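# Assemble and screw shut two filter holders

## Task

For both filter holders: place exactly one membrane onto the screen inside the base, lay an O-ring on top of that membrane, then fit the top and screw it down fully until it stops.

## Robot and tools

ROBOT. Two arms, left_arm and right_arm, each ride a carriage on one shared floor track. left_rail carries left_arm and is always the one toward +y; right_rail carries right_arm. These names do not match image sides. Each arm base sits at x = 0, y = its carriage's position_m, z = 0.04 m, facing +x. left_arm's fingers can fold: a part held near the palm may be held loosely or squeezed too hard, and a fingertip pushed into a surface folds with little resistance. Grip with the outer quarter of the pads. right_arm's fingers are rigid.

SCENE FRAME. Fixed to the table: table top z = 0, +x is the way the arms face, +y to their left, +z up. The track runs along y at x = 0 (y = 0 mid-track); the table starts at x = 0.17 m. Results give end_effector_position (m), end_effector_quat_wxyz and velocities in this frame. The gripper's own axes: fingers point along +z, close along y; a block sticks out about 10 cm toward gripper +x. end_effector_position is the point between the pads when closed; fingertips extend about 33 mm past it (9 mm when fully open).

execute_actions(actions, cameras). actions is a list run in order. Each action may hold rows, steps, until, and left_rail / right_rail commands. rows: up to 15 rows, each 18 numbers in [-1, 1], one row for both arms: left dx, dy, dz, rx, ry, rz, gripper position, force_limit, speed, then the same nine for the right. Pose numbers are offsets, not poses: counted from that arm's Hand target as it stood when the action began, in that Hand target's own axes; every row counts from that same start, not from the previous row. 1.0 = 0.6 m for dx/dy/dz and 180 degrees for rx/ry/rz (one rotation vector). Repeating an offset in a new action moves further. Zeros for all six pose numbers re-command the current Hand target. One row lasts one control step (1/30 s); steps is 1 to 450, default 15, at least one per row; after the last row arms keep heading for its target. Ramp offsets gradually (0.01 per row is 0.18 m/s) so held parts are not shaken loose. Gripper: position +1 fully open (140 mm), pads meet near -0.8, -1 closes until stopped; force_limit -1 (about 14 N) to +1 (58 N); speed -1 (about 30 mm/s) to +1 (250 mm/s); faster closes grip harder. Always resend a gripper's previous three numbers to leave it unchanged; 0 is a real command. Orientation is clipped to 32 degrees from the measured one per step.

Rails: {"left_rail": {"position_m": ...}} sets an absolute carriage place; left_rail -0.8 to 1.5 m, right_rail -1.5 to 0.8 m; speed_m_s 0.01 to 1; acceleration_factor 0.1 to 1; {"stop": true} brakes. Then send an action like {"steps": n, "until": {"left_rail": {"position_status": ["!=", "moving"]}}}. Keep carriages at least 0.78 m apart. Let a carriage arrive before aiming its gripper at a scene point. until tests only rail fields (comparisons =, !=, <, <=, >, >=) or {"all"/"any": {"status": "ended"}}. An unknown name or out-of-range value rejects the whole call. Images return only for an empty actions list or when cameras names them.

move(target, speed, blend, stop_force, zero, blocking, cameras). Straight-line path toward target: one 18-number row or a list of up to 15 rows, all offsets from the same current Hand targets, same scale and axes as rows. speed in m/s, 0.002 to 3.2, default 0.25 (turns up to twice that in rad/s). blend in metres rounds corners in a list (0 = stop at each). stop_force in N, 4 to 120, both arms: ends an arm's path when its wrist sensor feels that much push; do not rely on it while the gripper rotates, and omit it when lifting off something the gripper presses. zero (only with stop_force) re-zeroes before the move, default true. blocking=false returns after about 0.5 s; then use wait or stop before new rows or moves. Paths last at most 10 s and do not avoid obstacles or the other arm; avoid paths near an arm's own base. The result adds a move: line (done, off_target, moving, held, fault) and limits (paced, held).

wait(seconds 0 to 10). stop() brakes a running move. zoom_image(camera, region [x0, y0, x1, y1] pixels, at most 504 by 504) on cam_high, cam_low, cam_holders, cam_parts, cam_left_wrist, cam_right_wrist. zero_wrist_force(arm). finished_scene(scene 1 or 2) ends the scene irreversibly; do it only once both holders are closed.

RESULTS. Hand target: the pose the next offsets count from. object_status: 0 moving, 1 stopped while opening, 2 stopped while closing (a grip), 3 reached the request or pads met. position_measured counts: 3 open, 75 about 100 mm, 139 about 60 mm, 200 about 20 mm, 230 pads meet. To grip harder, raise force_limit and change position -1 to -0.98. Rail position_status: moving, done, contact_stop, time_out, stopped, stopped_with_arm, stopped_for_other_arm, stopped_for_other_carriage; position_answer taken or not_taken. Joint positions: rail, shoulder pan, shoulder lift, elbow, wrist 1, wrist 2, wrist 3. Wrist force/torque are in the gripper's axes. MOTOR HOT warns at 70 °C; 85 °C brakes the arm.

AVOID. Nothing may fall or be set off the table, including onto the track or metal strip. Arms are stiff: commanding even slightly past a firm contact can cause a fault (about 150 N net force or joint torque limits: 313, 313, 142, 51.3, 51.3, 51.3 N m) which stops the arm for 10 s. Never let the arms or carriages touch each other or a gripper close on the other arm. Don't slam, drop parts, release moving parts, or twist stiff threads with large leverage; screw tops in small turns under modest force.

Each tool is called after "Request:" by a JSON object that holds its "fn" and its "kwargs", one argument or row to a line.

## Session

Request:
{"fn": "execute_actions", "kwargs": {
  "actions": []
}}

Scene clock: 0.00 s.
left_arm: end_effector_position=(+0.3563, +0.6786, +0.5790) position_measured=3 object_status=3 end_effector_quat_wxyz=(+0.000, +0.000, +1.000, +0.000) | right_arm: end_effector_position=(+0.3563, -0.5214, +0.5790) position_measured=3 object_status=3 end_effector_quat_wxyz=(+0.000, +0.000, +1.000, +0.000)
Joint positions: left_arm=[0.6 -0.28 -2.157 1.821 -1.235 -1.571 -0.281] | right_arm=[-0.6 -0.281 -2.157 1.821 -1.235 -1.571 -0.281]
Joint velocities: within noise
Joint torques (N m): no reading
Motor temperatures (°C): left_arm=[30 28 28 35 35 39] | right_arm=[26 30 31 32 33 36]
Wrist force (N): no reading
Wrist torque (N m): no reading
Wrist force, peak (N): no reading
Hand target: left_arm +0.3563, +0.6786, +0.5790; +0.000, +0.000, +1.000, +0.000 | right_arm +0.3563, -0.5214, +0.5790; +0.000, +0.000, +1.000, +0.000
Tool commands: left_gripper/position=+1.0 left_gripper/force_limit=+1.0 left_gripper/speed=+1.0 right_gripper/position=+1.0 right_gripper/force_limit=+1.0 right_gripper/speed=+1.0
left_rail: position_m=0.600 position_status=done
right_rail: position_m=-0.600 position_status=done

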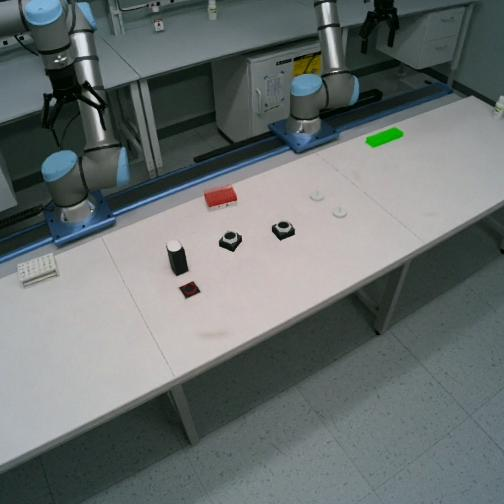

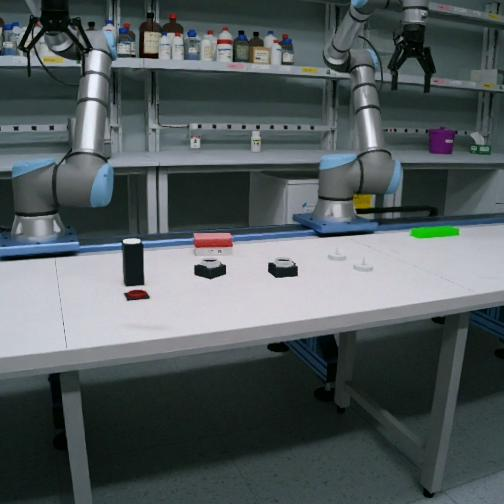

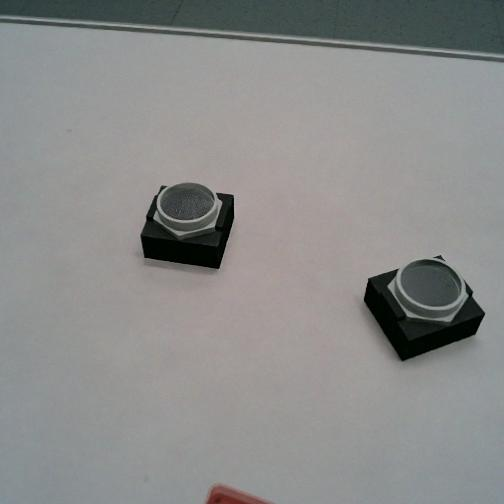

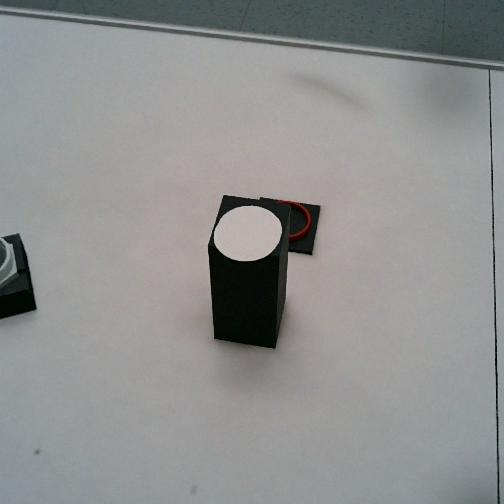

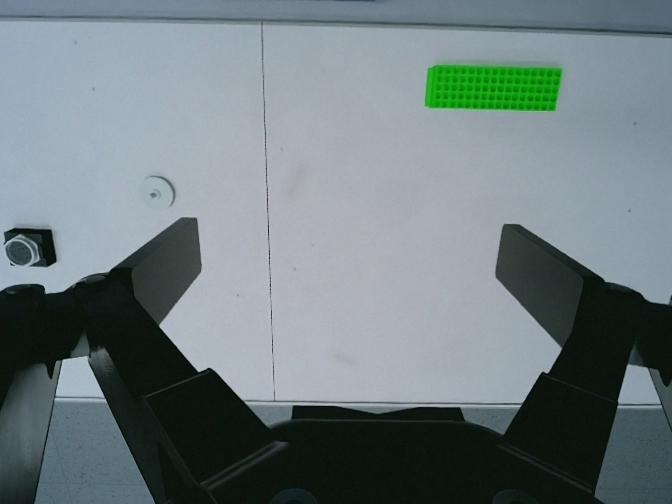

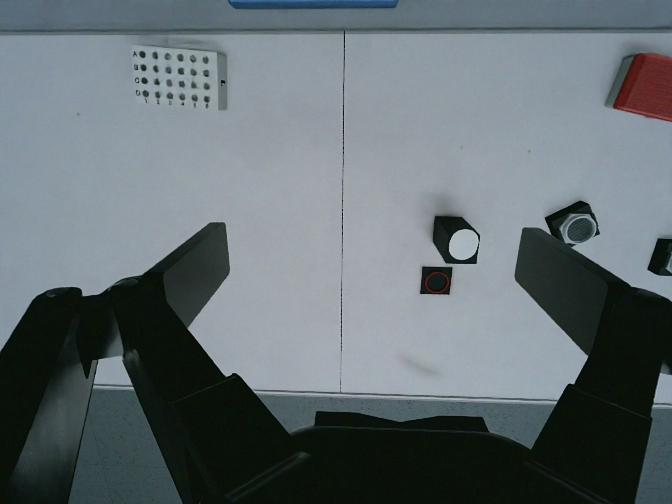

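Request:
{"fn": "zoom_image", "kwargs": {
  "camera": "cam_holders",
  "region": [130, 160, 250, 280]
}}

Request:
{"fn": "zoom_image", "kwargs": {
  "camera": "cam_holders",
  "region": [350, 240, 500, 370]
}}

Request:
{"fn": "zoom_image", "kwargs": {
  "camera": "cam_parts",
  "region": [190, 180, 340, 350]
}}

Request:
{"fn": "zoom_image", "kwargs": {
  "camera": "cam_right_wrist",
  "region": [400, 190, 500, 310]
}}

Request:
{"fn": "zoom_image", "kwargs": {
  "camera": "cam_high",
  "region": [150, 170, 380, 310]
}}

Request:
{"fn": "zoom_image", "kwargs": {
  "camera": "cam_low",
  "region": [320, 230, 400, 290]
}}

Scaled by 4.200.

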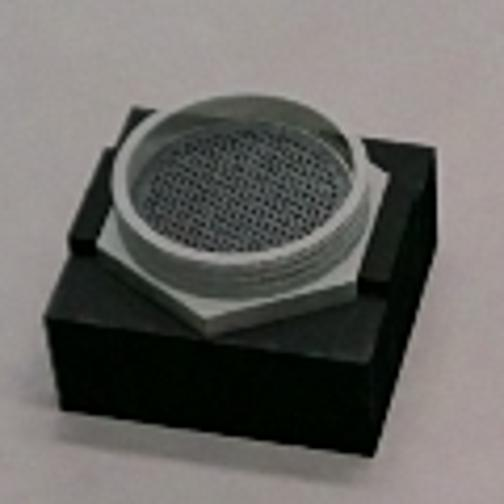

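Scaled by 3.360.

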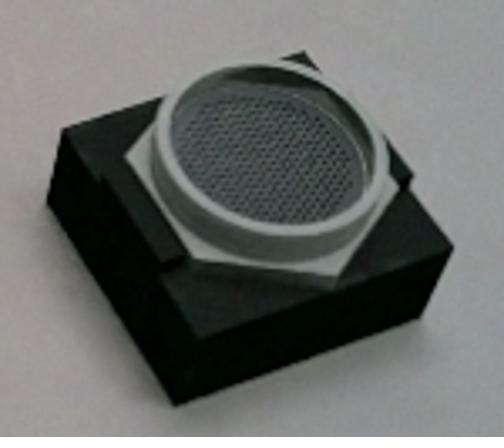

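Scaled by 2.965.

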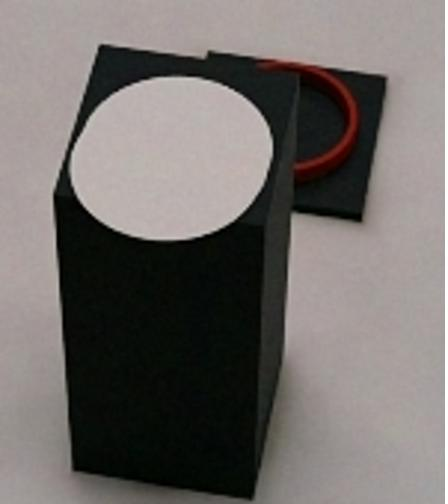

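Scaled by 4.200.

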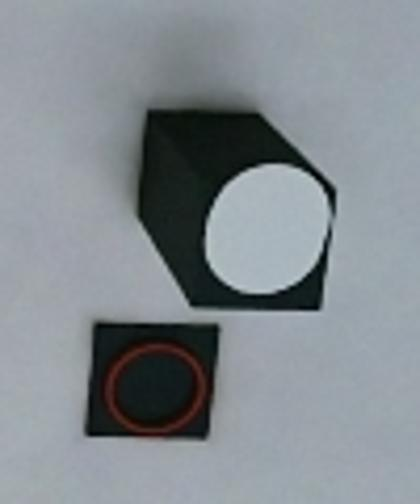

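Scaled by 2.191.

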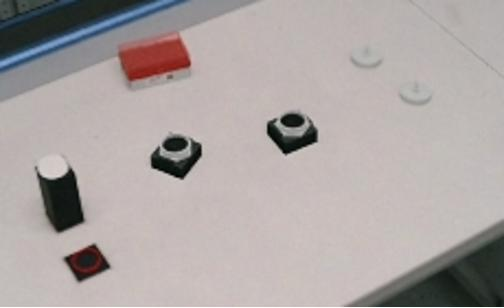

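Scaled by 6.300.

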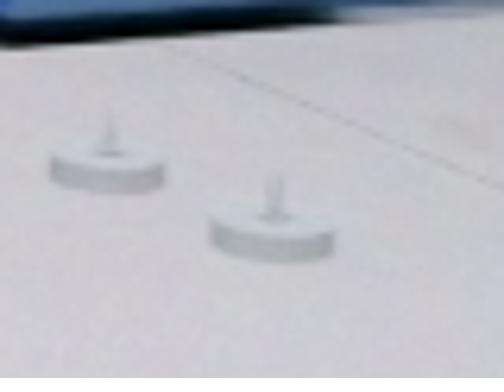

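Request:
{"fn": "move", "kwargs": {
  "target": [-0.22, -0.531, 0.548, 0, 0, 0, 1, 1, 1, -0.106, 0.302, 0.665, 0, -0.25, 0, 1, 1, 1],
  "speed": 0.35,
  "cameras": ["cam_left_wrist", "cam_right_wrist"]
}}

Scene clock: 105.63 s.
left_arm: end_effector_position=(+0.4884, +0.3600, +0.2502) position_measured=3 object_status=3 end_effector_quat_wxyz=(+0.000, +0.000, +1.000, +0.000) | right_arm: end_effector_position=(+0.4200, -0.3403, +0.1800) position_measured=3 object_status=3 end_effector_quat_wxyz=(+0.383, +0.000, +0.924, +0.000)
Joint positions: left_arm=[0.6 -0.783 -1.781 2.194 -1.983 -1.571 -0.783] | right_arm=[-0.6 0.382 -1.797 2.789 -3.311 -1.838 0.277]
Joint torques (N m): left_arm=[-21.76 -9.97 -58.53 -7.61 2.66 -3.68] | right_arm=[14.47 8.74 -37.29 -7.53 -4.86 2.26]
Wrist force (N): left_arm=[-0.2 -0.4 0.5] | right_arm=[0.9 0.3 -0.3]
Wrist torque (N m): left_arm=[-0.12 0.10 -0.01] | right_arm=[0.15 -0.31 -0.06]
Wrist force, peak (N): left_arm=[-1.0 -2.3 2.0] | right_arm=[3.0 0.0 0.5]
Hand target: left_arm +0.4884, +0.3600, +0.2502; +0.000, +0.000, +1.000, +0.000 | right_arm +0.4200, -0.3402, +0.1800; +0.383, +0.000, +0.924, +0.000
Off the commanded pose: left_arm 0.000 m, 0 deg | right_arm 0.000 m, 0 deg.
left_rail: position_m=0.600 position_status=done
right_rail: position_m=-0.600 position_status=done
move: done
camera_calibration:
cam_left_wrist: T_world_to_cam=[[-0.00378736, 0.999993, -0.000682755, -0.351089], [0.940049, 0.00379316, 0.341018, -0.546977], [0.341018, 0.000649734, -0.940057, 0.247837], [0, 0, 0, 1]] pos_world=[0.428338, 0.353, 0.41927]
cam_right_wrist: T_world_to_cam=[[0.0366302, 0.998069, -0.050169, 0.353669], [0.429272, 0.0296199, 0.902689, -0.329377], [0.902432, -0.0546018, -0.427358, -0.143125], [0, 0, 0, 1]] pos_world=[0.257598, -0.351044, 0.253903]
Images, in order (width x height): cam_left_wrist 672x504, cam_right_wrist 672x504.

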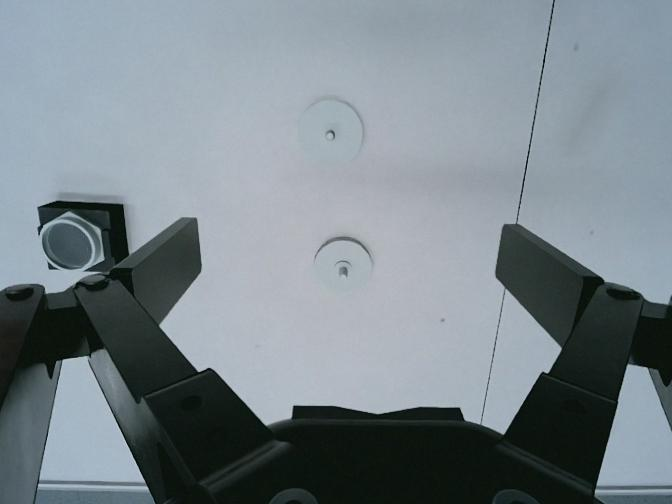

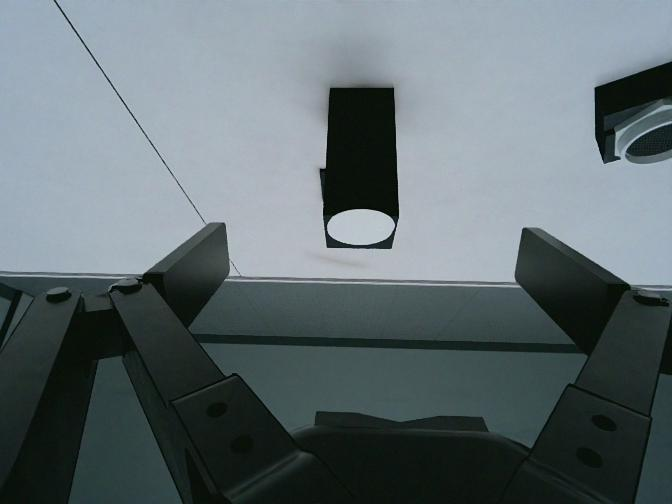

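Request:
{"fn": "zoom_image", "kwargs": {
  "camera": "cam_right_wrist",
  "region": [310, 190, 410, 265]
}}

Request:
{"fn": "zoom_image", "kwargs": {
  "camera": "cam_left_wrist",
  "region": [280, 80, 400, 300]
}}

Request:
{"fn": "zoom_image", "kwargs": {
  "camera": "cam_left_wrist",
  "region": [20, 180, 150, 290]
}}

Scaled by 5.040.

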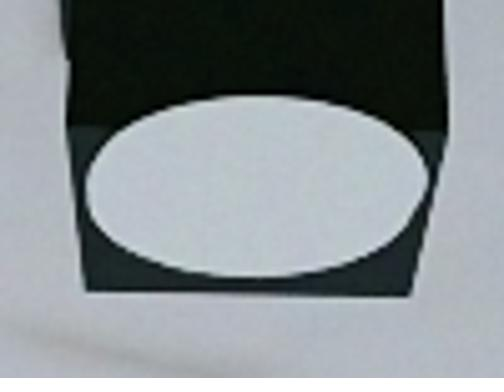

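Scaled by 2.291.

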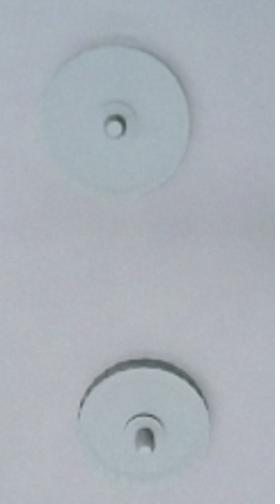

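Scaled by 3.877.

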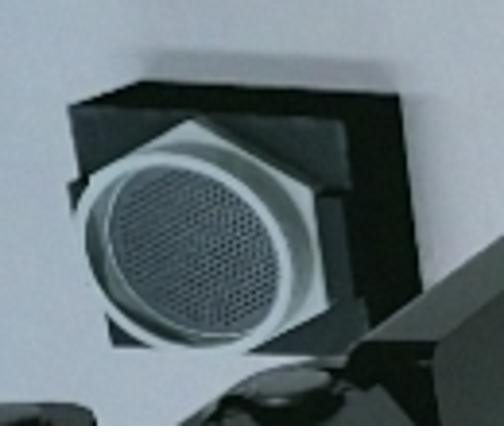

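Request:
{"fn": "execute_actions", "kwargs": {
  "actions": [
    {"right_rail": {"position_m": -0.9, "speed_m_s": 0.4, "acceleration_factor": 0.5}, "steps": 150, "until": {"right_rail": {"position_status": ["!=", "moving"]}}}
  ]
}}

Request:
{"fn": "move", "kwargs": {
  "target": [-0.1193, -0.435, 0.0837, 0, 0, 0, 1, 1, 1, -0.0648, 0.5, 0.1237, 0, -0.25, 0, 1, 1, 1],
  "speed": 0.25,
  "cameras": ["cam_left_wrist", "cam_right_wrist", "cam_low"]
}}

Scene clock: 195.00 s.
left_arm: end_effector_position=(+0.4884, +0.3600, +0.2502) position_measured=3 object_status=3 end_effector_quat_wxyz=(+0.000, +0.000, +1.000, +0.000) | right_arm: end_effector_position=(+0.4200, -0.6402, +0.1800) position_measured=3 object_status=3 end_effector_quat_wxyz=(+0.383, +0.000, +0.924, +0.000)
Joint positions: left_arm=[0.6 -0.783 -1.781 2.194 -1.983 -1.571 -0.783] | right_arm=[-0.9 0.382 -1.797 2.789 -3.311 -1.838 0.277]
Joint torques (N m): left_arm=[-22.06 -11.99 -57.69 -7.8 2.19 -3.57] | right_arm=[11.08 3.75 -25.23 -5.97 -3.3 2.6]
Wrist force (N): left_arm=[-0.9 0.1 0.4] | right_arm=[1.1 0.4 -0.7]
Wrist torque (N m): left_arm=[0.00 0.25 -0.01] | right_arm=[0.18 -0.33 -0.06]
Wrist force, peak (N): left_arm=[-1.1 0.1 0.3] | right_arm=[0.9 1.7 -0.7]
Hand target: left_arm +0.4884, +0.3600, +0.2502; +0.000, +0.000, +1.000, +0.000 | right_arm +0.4200, -0.6402, +0.1800; +0.383, +0.000, +0.924, +0.000
Tool commands: left_gripper/position=+1.0 left_gripper/force_limit=+1.0 left_gripper/speed=+1.0 right_gripper/position=+1.0 right_gripper/force_limit=+1.0 right_gripper/speed=+1.0
Off the commanded pose: left_arm 0.000 m, 0 deg | right_arm 0.000 m, 0 deg.
left_rail: position_m=0.600 position_status=done
right_rail: position_m=-0.900 speed_m_s=0.40 position_status=done

Scene clock: 197.27 s.
left_arm: end_effector_position=(+0.5600, +0.0990, +0.2000) position_measured=3 object_status=3 end_effector_quat_wxyz=(+0.000, +0.000, +1.000, +0.000) | right_arm: end_effector_position=(+0.4880, -0.3731, +0.1549) position_measured=3 object_status=3 end_effector_quat_wxyz=(+0.670, +0.004, +0.743, +0.000)
Joint positions: left_arm=[0.6 -0.964 -1.384 1.9 -2.087 -1.571 -0.964] | right_arm=[-0.9 0.973 -0.756 2.233 -4.435 -2.541 0.157]
Joint torques (N m): left_arm=[-23.12 -48.1 -54.63 -2.45 2.49 -3.67] | right_arm=[-16.56 -90.43 2.06 -1.19 2.34 2.76]
Wrist force (N): left_arm=[-0.3 -0.4 0.6] | right_arm=[1.9 -0.2 -1.6]
Wrist torque (N m): left_arm=[-0.06 0.09 0.00] | right_arm=[0.08 -0.62 -0.07]
Wrist force, peak (N): left_arm=[-1.0 -2.2 0.9] | right_arm=[6.6 7.0 5.2]
Hand target: left_arm +0.5600, +0.0990, +0.2000; +0.000, +0.000, +1.000, +0.000 | right_arm +0.4879, -0.3732, +0.1549; +0.670, +0.004, +0.743, +0.000 (not the last commanded pose)
Off the commanded pose: left_arm 0.000 m, 0 deg | right_arm 0.035 m, 6 deg.
left_rail: position_m=0.600 position_status=done
right_rail: position_m=-0.900 speed_m_s=0.40 position_status=done
move: held (right_arm; a check stopped the path); limits=held
pose unreachable (right arm): on one or more control steps of this call, first in action 0 (counted from 0), this arm could not follow its commanded pose, so it was not sent that pose on those steps. It may still have moved: this result reports where it is.
cause: moving toward the commanded pose would bring two parts of the arm too close to each other (its gripper and another part of the arm, with joints 5 (wrist 1) to 7 (wrist 3) between them, 13 mm apart when it was first held).
camera_calibration:
cam_left_wrist: T_world_to_cam=[[-0.0037522, 0.999993, -0.000777237, -0.0898366], [0.940017, 0.00379228, 0.341106, -0.596192], [0.341106, 0.00054928, -0.940025, 0.176352], [0, 0, 0, 1]] pos_world=[0.499939, 0.092, 0.36907]
cam_right_wrist: T_world_to_cam=[[0.0657664, 0.997774, -0.0110364, 0.362376], [-0.235847, 0.0262905, 0.971434, -0.0222498], [0.969562, -0.0612848, 0.237051, -0.355254], [0, 0, 0, 1]] pos_world=[0.315361, -0.382756, 0.109827]
Images, in order (width x height): cam_low 504x504, cam_left_wrist 672x504, cam_right_wrist 672x504.

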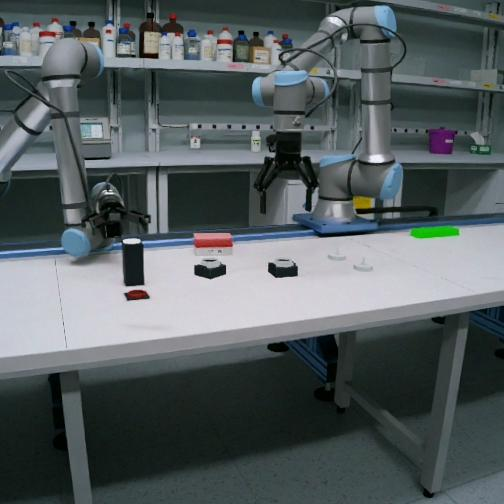

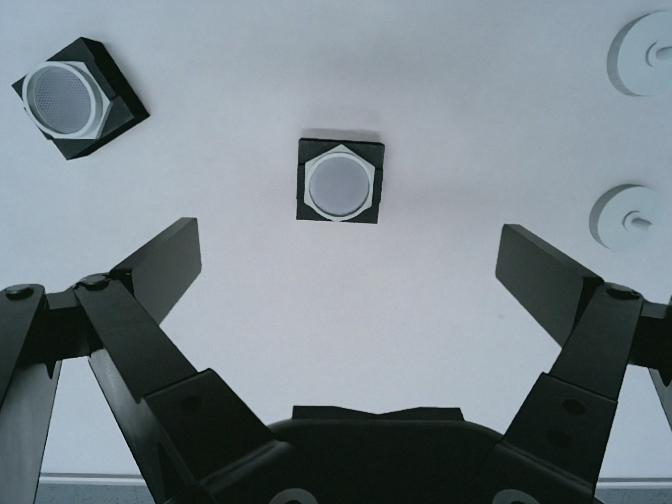

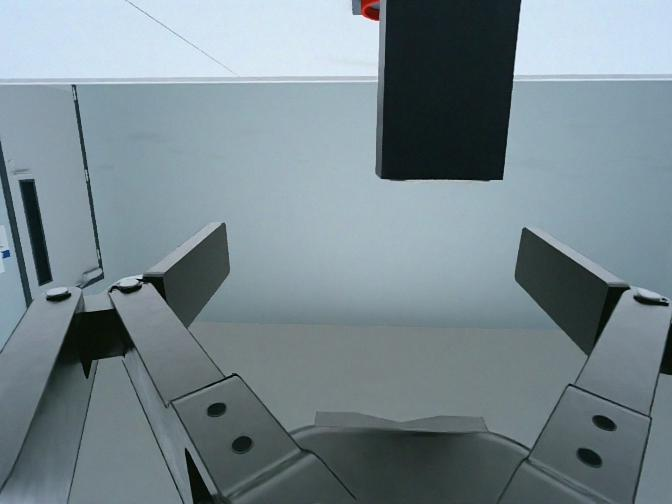

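Request:
{"fn": "zoom_image", "kwargs": {
  "camera": "cam_right_wrist",
  "region": [370, 150, 520, 200]
}}

Request:
{"fn": "zoom_image", "kwargs": {
  "camera": "cam_left_wrist",
  "region": [290, 130, 390, 230]
}}

Request:
{"fn": "zoom_image", "kwargs": {
  "camera": "cam_right_wrist",
  "region": [345, 0, 395, 30]
}}

Request:
{"fn": "zoom_image", "kwargs": {
  "camera": "cam_left_wrist",
  "region": [580, 0, 672, 270]
}}

Scaled by 3.360.

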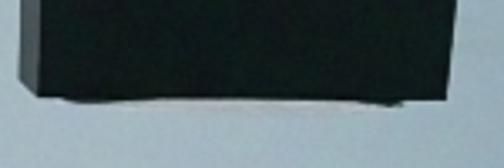

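Scaled by 5.040.

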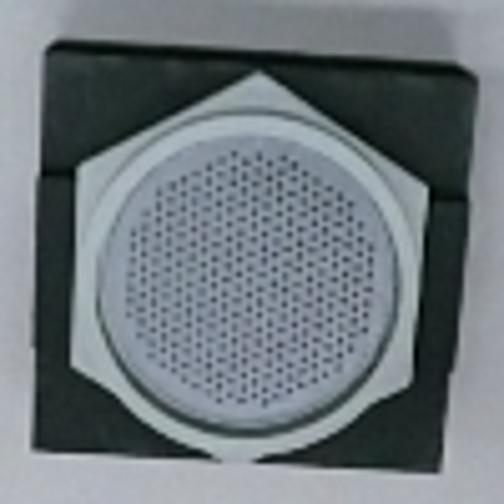

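Scaled by 10.080.

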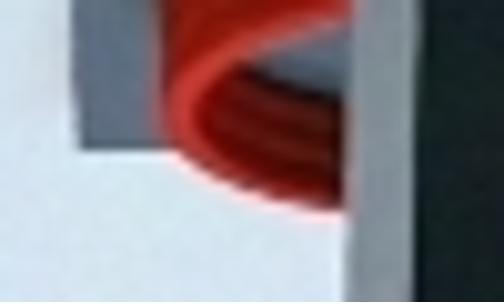

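Scaled by 1.867.

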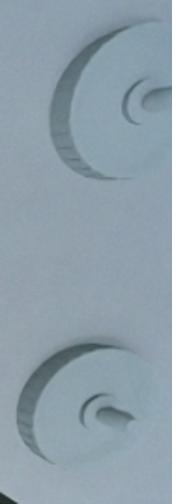

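Request:
{"fn": "zoom_image", "kwargs": {
  "camera": "cam_right_wrist",
  "region": [372, 165, 442, 195]
}}

Request:
{"fn": "zoom_image", "kwargs": {
  "camera": "cam_right_wrist",
  "region": [440, 165, 510, 195]
}}

Scaled by 7.200.

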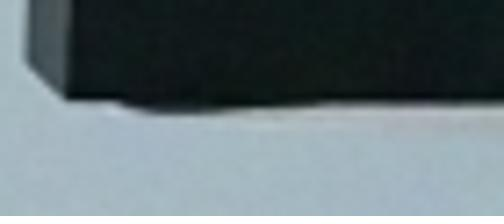

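Scaled by 7.200.

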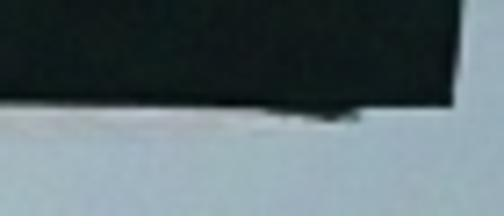

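Request:
{"fn": "move", "kwargs": {
  "target": [-0.00833, 0, 0.2083, 0, 0, 0, 1, 1, 1, -0.03, -0.4447, -0.117, 0, 0.217, 0, 1, 1, 1],
  "speed": 0.25,
  "cameras": ["cam_left_wrist", "cam_right_wrist"]
}}

Request:
{"fn": "zoom_image", "kwargs": {
  "camera": "cam_left_wrist",
  "region": [250, 120, 430, 255]
}}

Scene clock: 300.87 s.
left_arm: end_effector_position=(+0.5650, +0.0990, +0.0750) position_measured=3 object_status=3 end_effector_quat_wxyz=(+0.000, +0.000, +1.000, +0.000) | right_arm: end_effector_position=(+0.4185, -0.6397, +0.1787) position_measured=3 object_status=3 end_effector_quat_wxyz=(+0.383, +0.004, +0.924, +0.001)
Joint positions: left_arm=[0.6 -0.958 -1.249 1.991 -2.313 -1.571 -0.958] | right_arm=[-0.9 0.387 -1.793 2.791 -3.316 -1.842 0.288]
Joint torques (N m): left_arm=[16.98 -53.37 -34.9 -7.5 1.78 4.42] | right_arm=[-15.1 -22.39 -37.02 -3.94 2.58 -1.58]
Wrist force (N): left_arm=[0.1 -0.7 0.5] | right_arm=[0.7 0.3 -0.3]
Wrist torque (N m): left_arm=[-0.08 0.02 -0.23] | right_arm=[0.15 -0.25 0.23]
Wrist force, peak (N): left_arm=[0.0 -0.4 1.6] | right_arm=[2.7 1.1 -1.0]
Hand target: left_arm +0.5650, +0.0990, +0.0750; +0.000, +0.000, +1.000, +0.000 | right_arm +0.4185, -0.6397, +0.1787; +0.383, +0.004, +0.924, +0.001
Off the commanded pose: left_arm 0.000 m, 0 deg | right_arm 0.000 m, 0 deg.
left_rail: position_m=0.600 position_status=done
right_rail: position_m=-0.900 speed_m_s=0.40 position_status=done
move: done
camera_calibration:
cam_left_wrist: T_world_to_cam=[[-0.00378736, 0.999993, -0.000682755, -0.0899206], [0.940049, 0.00379316, 0.341018, -0.558248], [0.341018, 0.000649734, -0.940057, 0.057187], [0, 0, 0, 1]] pos_world=[0.504938, 0.0920003, 0.24407]
cam_right_wrist: T_world_to_cam=[[0.0424251, 0.998069, -0.0453622, 0.649287], [0.429006, 0.0228061, 0.903014, -0.323007], [0.902305, -0.0577711, -0.42721, -0.16066], [0, 0, 0, 1]] pos_world=[0.25599, -0.649949, 0.252497]
Images, in order (width x height): cam_left_wrist 672x504, cam_right_wrist 672x504.

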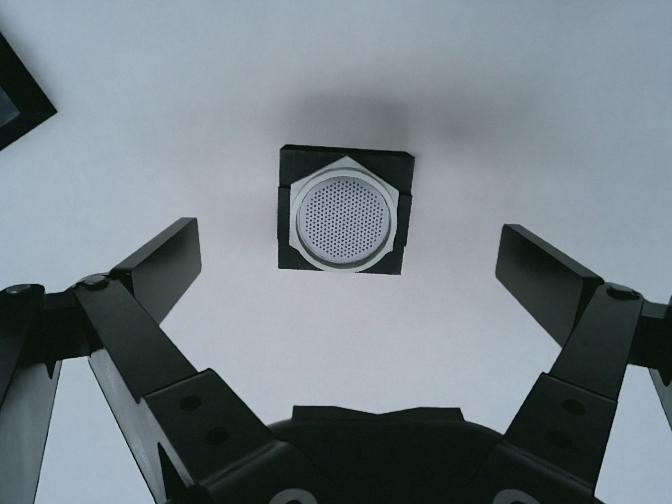

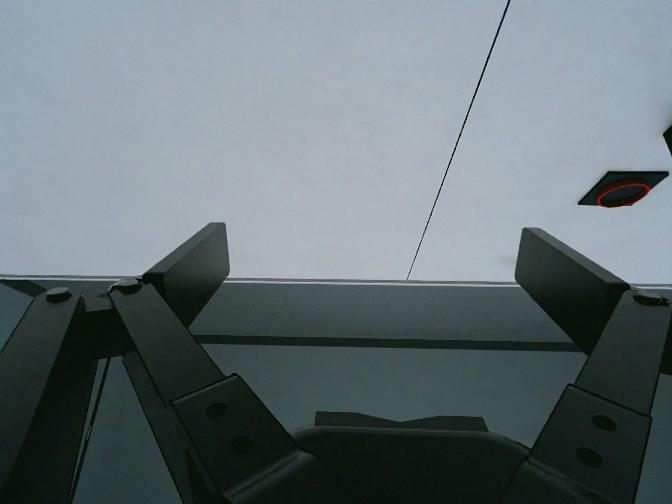

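Scaled by 2.800.

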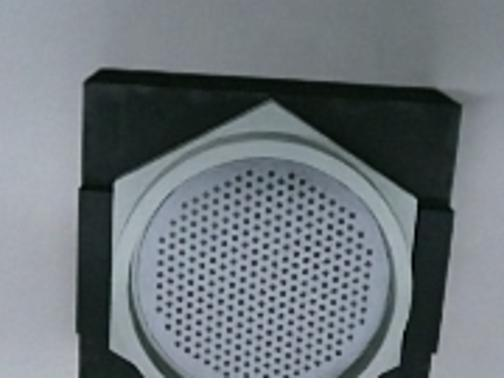

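Request:
{"fn": "zoom_image", "kwargs": {
  "camera": "cam_left_wrist",
  "region": [280, 145, 420, 280]
}}

Request:
{"fn": "zoom_image", "kwargs": {
  "camera": "cam_right_wrist",
  "region": [570, 160, 672, 220]
}}

Scaled by 3.600.

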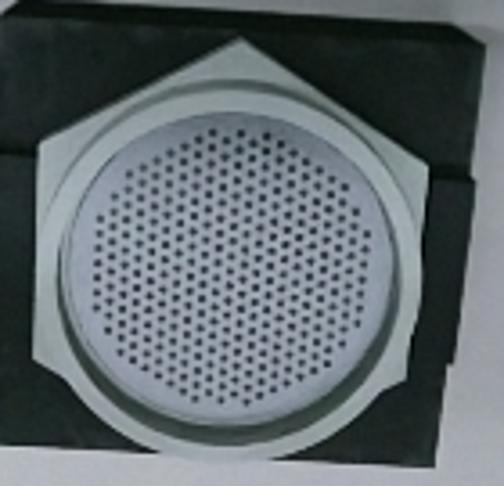

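Scaled by 4.941.

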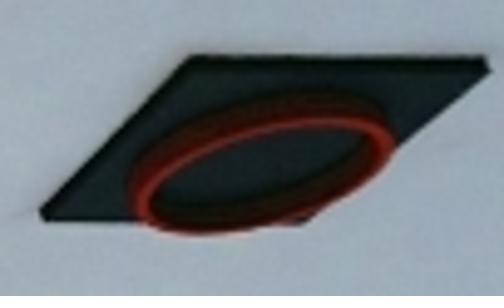

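Request:
{"fn": "execute_actions", "kwargs": {
  "actions": [
    {"right_rail": {"position_m": -0.63, "speed_m_s": 0.4, "acceleration_factor": 0.5}, "steps": 150, "until": {"right_rail": {"position_status": ["!=", "moving"]}}}
  ],
  "cameras": ["cam_right_wrist", "cam_parts", "cam_holders"]
}}

Scene clock: 324.37 s.
left_arm: end_effector_position=(+0.5650, +0.0990, +0.0750) position_measured=3 object_status=3 end_effector_quat_wxyz=(+0.000, +0.000, +1.000, +0.000) | right_arm: end_effector_position=(+0.4185, -0.3697, +0.1788) position_measured=3 object_status=3 end_effector_quat_wxyz=(+0.383, +0.004, +0.924, +0.001)
Joint positions: left_arm=[0.6 -0.958 -1.249 1.991 -2.313 -1.571 -0.958] | right_arm=[-0.63 0.387 -1.793 2.791 -3.316 -1.842 0.288]
Joint torques (N m): left_arm=[18.2 -54.09 -33.94 -7.52 1.34 4] | right_arm=[-13.19 -14.91 -31.94 -4.97 0.78 -1.55]
Wrist force (N): left_arm=[-0.2 -0.6 0.7] | right_arm=[0.8 0.1 -0.2]
Wrist torque (N m): left_arm=[-0.08 0.10 -0.23] | right_arm=[0.09 -0.27 0.24]
Wrist force, peak (N): left_arm=[0.4 -1.0 1.1] | right_arm=[1.5 1.1 -0.1]
Hand target: left_arm +0.5650, +0.0990, +0.0750; +0.000, +0.000, +1.000, +0.000 | right_arm +0.4185, -0.3697, +0.1787; +0.383, +0.004, +0.924, +0.001
Tool commands: left_gripper/position=+1.0 left_gripper/force_limit=+1.0 left_gripper/speed=+1.0 right_gripper/position=+1.0 right_gripper/force_limit=+1.0 right_gripper/speed=+1.0
Off the commanded pose: left_arm 0.000 m, 0 deg | right_arm 0.000 m, 0 deg.
left_rail: position_m=0.600 position_status=done
right_rail: position_m=-0.630 speed_m_s=0.40 position_status=done
camera_calibration:
cam_right_wrist: T_world_to_cam=[[0.0423316, 0.998075, -0.0453243, 0.379825], [0.429124, 0.0228043, 0.902958, -0.329181], [0.902253, -0.0576734, -0.427333, -0.144981], [0, 0, 0, 1]] pos_world=[0.25599, -0.379949, 0.252496]
Images, in order (width x height): cam_holders 504x504, cam_parts 504x504, cam_right_wrist 672x504.

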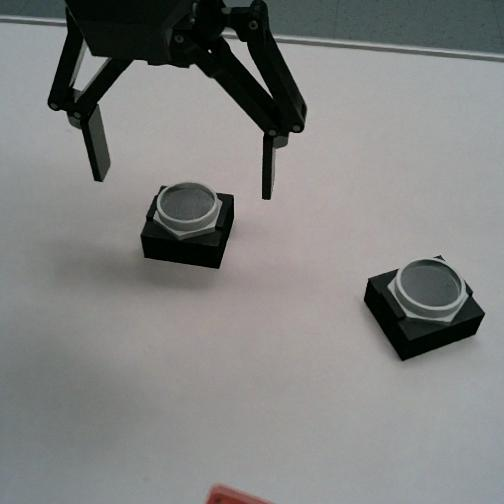

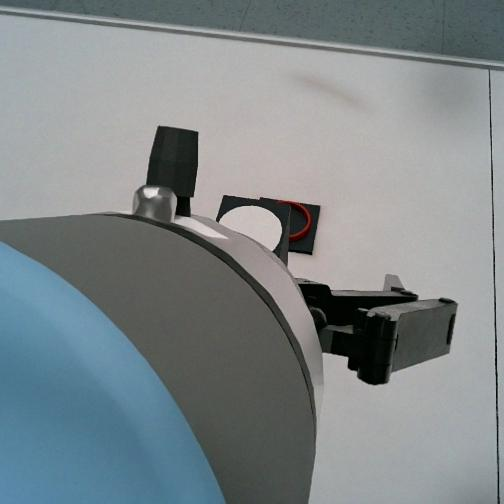

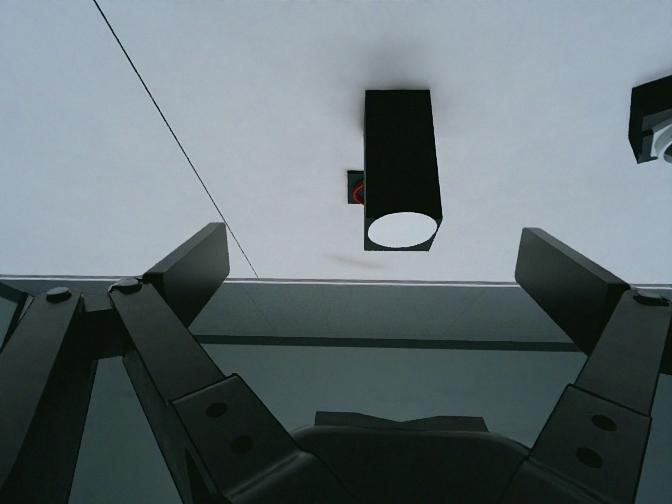

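Request:
{"fn": "move", "kwargs": {
  "target": [
    [0,0,0,0,0,0,1,1,1, 0.0471,-0.1172,0.0471,-0.1954,-0.1954,0.4718,1,1,1],
    [0,0,0,0,0,0,1,1,1,-0.0445,-0.1172,0.2182,-0.1954,-0.1954,0.4718,1,1,1]
  ],
  "speed": 0.25,
  "cameras": ["cam_right_wrist", "cam_low"]
}}

Scene clock: 352.03 s.
left_arm: end_effector_position=(+0.5650, +0.0990, +0.0750) position_measured=3 object_status=3 end_effector_quat_wxyz=(+0.000, +0.000, +1.000, +0.000) | right_arm: end_effector_position=(+0.4175, -0.3775, +0.1742) position_measured=3 object_status=3 end_effector_quat_wxyz=(+0.407, +0.065, +0.909, +0.060)
Joint positions: left_arm=[0.6 -0.958 -1.249 1.991 -2.313 -1.571 -0.958] | right_arm=[-0.63 0.304 -1.746 2.861 -3.521 -1.742 0.371]
Joint torques (N m): left_arm=[15.93 -53.77 -33.96 -7.11 1.09 4.15] | right_arm=[13.98 -19.08 -31.92 -3.43 -4.23 -1.57]
Wrist force (N): left_arm=[-0.3 -0.5 0.8] | right_arm=[0.8 -0.1 -0.4]
Wrist torque (N m): left_arm=[-0.06 0.11 -0.23] | right_arm=[0.06 -0.29 0.27]
Wrist force, peak (N): left_arm=[-0.1 -0.9 1.2] | right_arm=[6.4 -4.5 1.3]
Hand target: left_arm +0.5650, +0.0990, +0.0750; +0.000, +0.000, +1.000, +0.000 | right_arm +0.4175, -0.3775, +0.1742; +0.407, +0.065, +0.909, +0.060 (not the last commanded pose)
Off the commanded pose: left_arm 0.000 m, 0 deg | right_arm 0.146 m, 88 deg.
left_rail: position_m=0.600 position_status=done
right_rail: position_m=-0.630 speed_m_s=0.40 position_status=done
move: held (right_arm; a check stopped the path); path passed 0 of 2 targets; limits=held
pose unreachable (right arm): on one or more control steps of this call, first in action 0 (counted from 0), this arm could not follow its commanded pose, so it was not sent that pose on those steps. It may still have moved: this result reports where it is.
cause: moving toward the commanded pose would bring two parts of the arm too close to each other (joints 4 (elbow) and 5 (wrist 1) lie between them).
camera_calibration:
cam_right_wrist: T_world_to_cam=[[0.109781, 0.987377, 0.114169, 0.327524], [0.373569, -0.147429, 0.915812, -0.367848], [0.921083, -0.0578885, -0.385038, -0.161864], [0, 0, 0, 1]] pos_world=[0.250551, -0.386991, 0.237163]
Images, in order (width x height): cam_low 504x504, cam_right_wrist 672x504.

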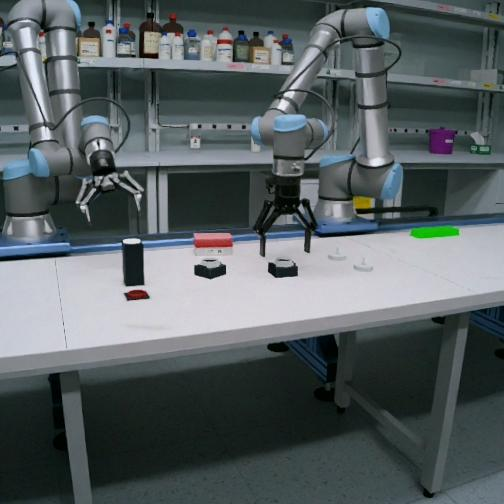

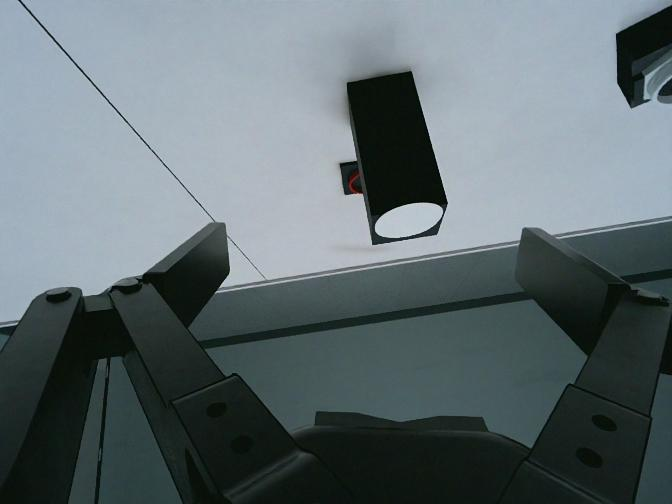

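Request:
{"fn": "execute_actions", "kwargs": {
  "actions": [
    {"right_rail": {"position_m": -0.76, "speed_m_s": 0.4, "acceleration_factor": 0.5}, "rows": [[0,0,0,0,0,0,1,1,1, 0,0,0,0,0,0,-0.22,0,0]], "steps": 150, "until": {"right_rail": {"position_status": ["!=", "moving"]}}}
  ]
}}

Request:
{"fn": "move", "kwargs": {
  "target": [
    [0,0,0,0,0,0,1,1,1, 0.0373,0.07,0.0333,-0.1783,-0.1747,0.4190,-0.22,0,0],
    [0,0,0,0,0,0,1,1,1, -0.0232,0.1054,0.2217,-0.1783,-0.1747,0.4190,-0.22,0,0]
  ],
  "speed": 0.25,
  "cameras": ["cam_right_wrist", "cam_low", "cam_parts"]
}}

Scene clock: 381.20 s.
left_arm: end_effector_position=(+0.5650, +0.0990, +0.0750) position_measured=3 object_status=3 end_effector_quat_wxyz=(+0.000, +0.000, +1.000, +0.000) | right_arm: end_effector_position=(+0.4175, -0.5075, +0.1742) position_measured=157 object_status=3 end_effector_quat_wxyz=(+0.407, +0.065, +0.909, +0.060)
Joint positions: left_arm=[0.6 -0.958 -1.249 1.991 -2.313 -1.571 -0.958] | right_arm=[-0.76 0.304 -1.746 2.861 -3.521 -1.742 0.371]
Joint torques (N m): left_arm=[18.93 -52.68 -32.95 -7.3 0.35 4.3] | right_arm=[10.69 -18.07 -30.35 -3.87 -2.24 -0.36]
Wrist force (N): left_arm=[0.3 -0.4 1.1] | right_arm=[0.8 -0.6 0.1]
Wrist torque (N m): left_arm=[-0.04 -0.02 -0.23] | right_arm=[-0.04 -0.25 0.27]
Wrist force, peak (N): left_arm=[-0.4 -1.1 1.1] | right_arm=[1.6 0.5 0.3]
Hand target: left_arm +0.5650, +0.0990, +0.0750; +0.000, +0.000, +1.000, +0.000 | right_arm +0.4175, -0.5075, +0.1742; +0.407, +0.065, +0.909, +0.060
Off the commanded pose: left_arm 0.000 m, 0 deg | right_arm 0.000 m, 0 deg.
left_rail: position_m=0.600 position_status=done
right_rail: position_m=-0.760 speed_m_s=0.40 position_status=done

Scene clock: 382.07 s.
left_arm: end_effector_position=(+0.5650, +0.0990, +0.0750) position_measured=3 object_status=3 end_effector_quat_wxyz=(+0.000, +0.000, +1.000, +0.000) | right_arm: end_effector_position=(+0.4172, -0.5062, +0.1733) position_measured=157 object_status=3 end_effector_quat_wxyz=(+0.412, +0.081, +0.905, +0.075)
Joint positions: left_arm=[0.6 -0.958 -1.249 1.991 -2.313 -1.571 -0.958] | right_arm=[-0.76 0.295 -1.722 2.873 -3.575 -1.725 0.402]
Joint torques (N m): left_arm=[17.59 -57.67 -32.9 -7.17 0.74 4.21] | right_arm=[12.74 -22.64 -31.59 -3.76 -4.65 -1.21]
Wrist force (N): left_arm=[-0.1 -0.7 0.7] | right_arm=[1.1 -0.3 0.3]
Wrist torque (N m): left_arm=[-0.09 0.07 -0.23] | right_arm=[0.03 -0.29 0.28]
Wrist force, peak (N): left_arm=[-0.2 -0.8 0.9] | right_arm=[5.3 -2.4 0.8]
Hand target: left_arm +0.5650, +0.0990, +0.0750; +0.000, +0.000, +1.000, +0.000 | right_arm +0.4172, -0.5062, +0.1733; +0.412, +0.081, +0.905, +0.075 (not the last commanded pose)
Off the commanded pose: left_arm 0.000 m, 0 deg | right_arm 0.147 m, 85 deg.
left_rail: position_m=0.600 position_status=done
right_rail: position_m=-0.760 speed_m_s=0.40 position_status=done
move: held (right_arm; a check stopped the path); path passed 0 of 2 targets; limits=held
pose unreachable (right arm): on one or more control steps of this call, first in action 0 (counted from 0), this arm could not follow its commanded pose, so it was not sent that pose on those steps. It may still have moved: this result reports where it is.
cause: moving toward the commanded pose would bring two parts of the arm too close to each other (joints 4 (elbow) and 5 (wrist 1) lie between them).
camera_calibration:
cam_right_wrist: T_world_to_cam=[[0.124416, 0.980173, 0.15421, 0.437975], [0.359693, -0.1894, 0.913646, -0.400915], [0.924739, -0.0582035, -0.376126, -0.172619], [0, 0, 0, 1]] pos_world=[0.249343, -0.515271, 0.233827]
Images, in order (width x height): cam_low 504x504, cam_parts 504x504, cam_right_wrist 672x504.

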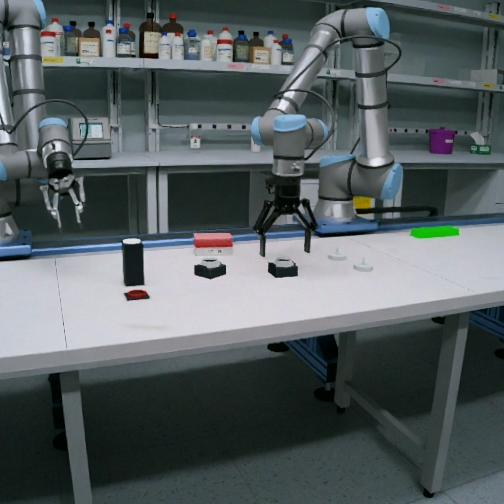

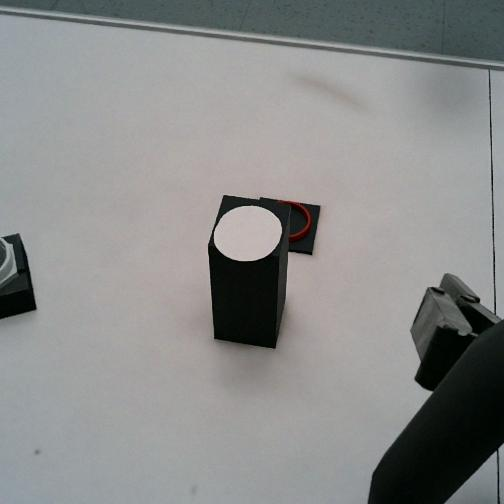

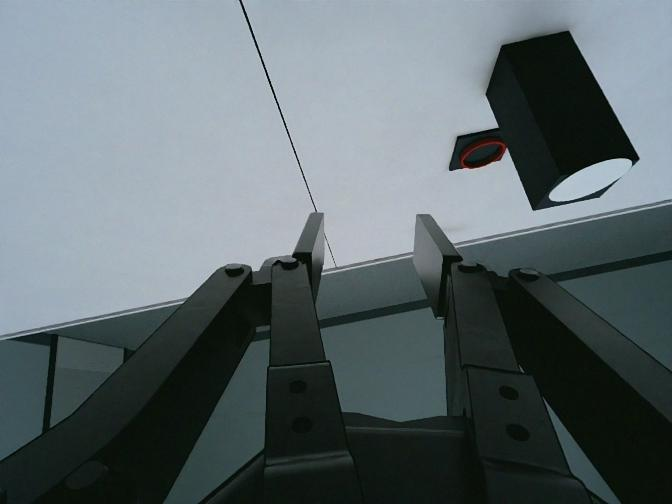

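Request:
{"fn": "move", "kwargs": {
  "target": [
    [0,0,0,0,0,0,1,1,1, 0.0202,0.1408,0.0295,0,0,0,-0.22,0,0],
    [0,0,0,0,0,0,1,1,1, 0.0297,0.099,0.1087,-0.1747,-0.1705,0.4057,-0.22,0,0],
    [0,0,0,0,0,0,1,1,1, -0.0155,0.1007,0.2243,-0.1747,-0.1705,0.4057,-0.22,0,0]
  ],
  "speed": 0.25,
  "cameras": ["cam_right_wrist", "cam_low", "cam_parts"]
}}

Scene clock: 404.40 s.
left_arm: end_effector_position=(+0.5650, +0.0990, +0.0750) position_measured=3 object_status=3 end_effector_quat_wxyz=(+0.000, +0.000, +1.000, +0.000) | right_arm: end_effector_position=(+0.4513, -0.4347, +0.1404) position_measured=157 object_status=3 end_effector_quat_wxyz=(+0.501, +0.404, +0.652, +0.401) end_effector_velocity=(+0.001, -0.001, +0.000) end_effector_angular_velocity=(-0.002, +0.001, -0.001)
Joint positions: left_arm=[0.6 -0.958 -1.249 1.991 -2.313 -1.571 -0.958] | right_arm=[-0.76 0.577 -0.657 2.688 -4.975 -2.019 1.315]
Joint velocities: left_arm=[within noise] | right_arm=[-0.001 -0.002 -0.002 0 0.002 0.001 -0.002]
Joint torques (N m): left_arm=[15.56 -52.9 -33.82 -7.69 -0.25 4.34] | right_arm=[-16.87 -66.66 22.99 -1.84 2.85 -1.43]
Wrist force (N): left_arm=[0.2 -0.4 1.2] | right_arm=[0.3 -2.4 -0.5]
Wrist torque (N m): left_arm=[-0.04 0.01 -0.23] | right_arm=[-0.48 -0.13 0.39]
Wrist force, peak (N): left_arm=[0.1 -0.7 1.5] | right_arm=[2.9 -5.3 0.6]
Hand target: left_arm +0.5650, +0.0990, +0.0750; +0.000, +0.000, +1.000, +0.000 | right_arm +0.4513, -0.4347, +0.1404; +0.501, +0.404, +0.652, +0.401 (not the last commanded pose)
Off the commanded pose: left_arm 0.000 m, 0 deg | right_arm 0.087 m, 24 deg.
left_rail: position_m=0.600 position_status=done
right_rail: position_m=-0.760 speed_m_s=0.40 position_status=done
move: held (right_arm; a check stopped the path); path passed 1 of 3 targets; limits=held
pose unreachable (right arm): on one or more control steps of this call, first in action 0 (counted from 0), this arm could not follow its commanded pose, so it was not sent that pose on those steps. It may still have moved: this result reports where it is.
cause: moving toward the commanded pose would bring a part of the arm (just beyond joint 5 (wrist 1)) too close to the robot's own body.
camera_calibration:
cam_right_wrist: T_world_to_cam=[[0.182736, 0.368196, 0.911613, -0.0299611], [-0.161069, -0.903487, 0.397201, -0.372391], [0.969878, -0.219416, -0.105795, -0.340756], [0, 0, 0, 1]] pos_world=[0.275986, -0.400186, 0.139177]
Images, in order (width x height): cam_low 504x504, cam_parts 504x504, cam_right_wrist 672x504.

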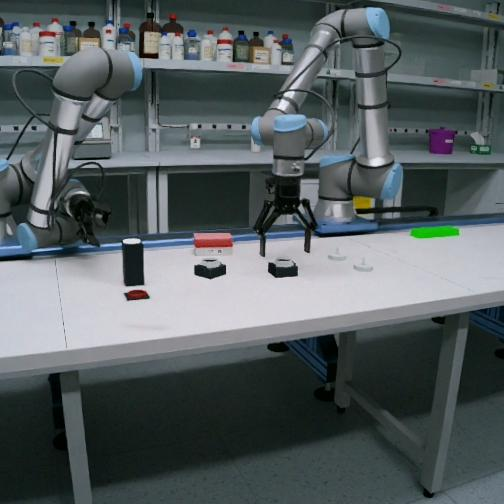

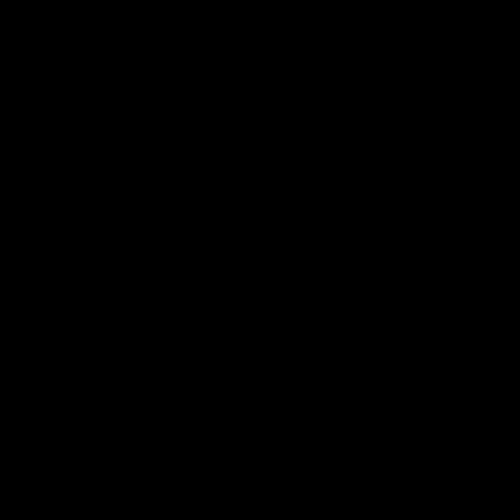

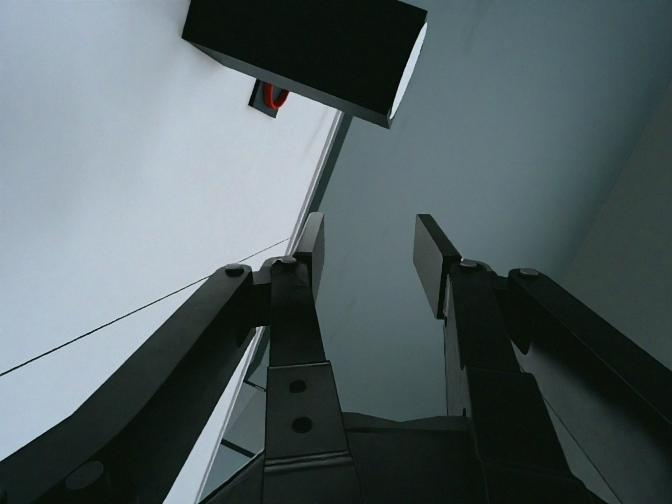

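Request:
{"fn": "zoom_image", "kwargs": {
  "camera": "cam_right_wrist",
  "region": [340, 0, 480, 140]
}}

Request:
{"fn": "zoom_image", "kwargs": {
  "camera": "cam_right_wrist",
  "region": [380, 10, 440, 70]
}}

Request:
{"fn": "zoom_image", "kwargs": {
  "camera": "cam_right_wrist",
  "region": [380, 70, 440, 130]
}}

Scaled by 3.600.

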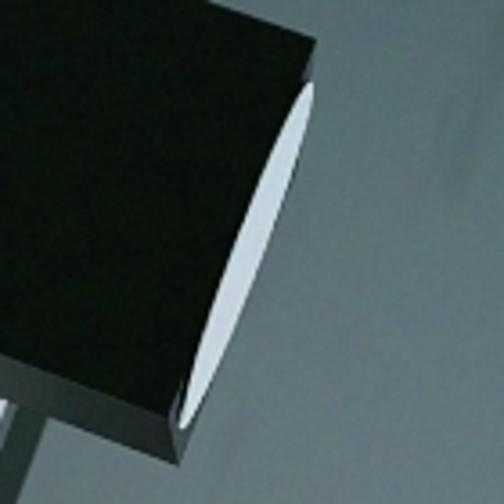

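Scaled by 8.400.

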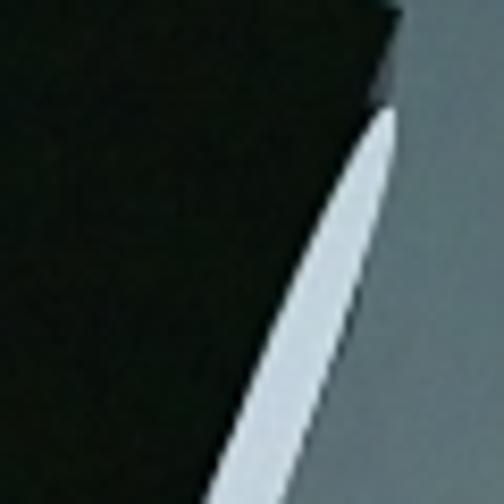

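Scaled by 8.400.

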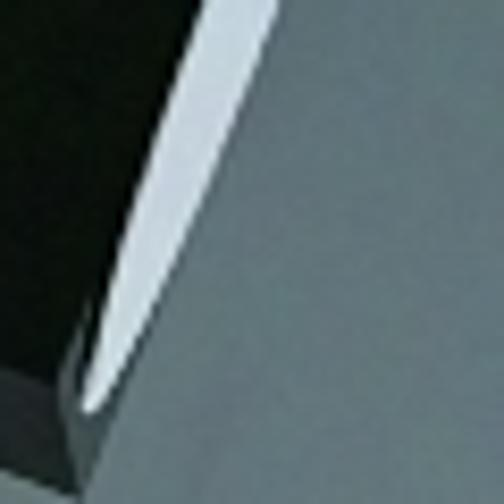

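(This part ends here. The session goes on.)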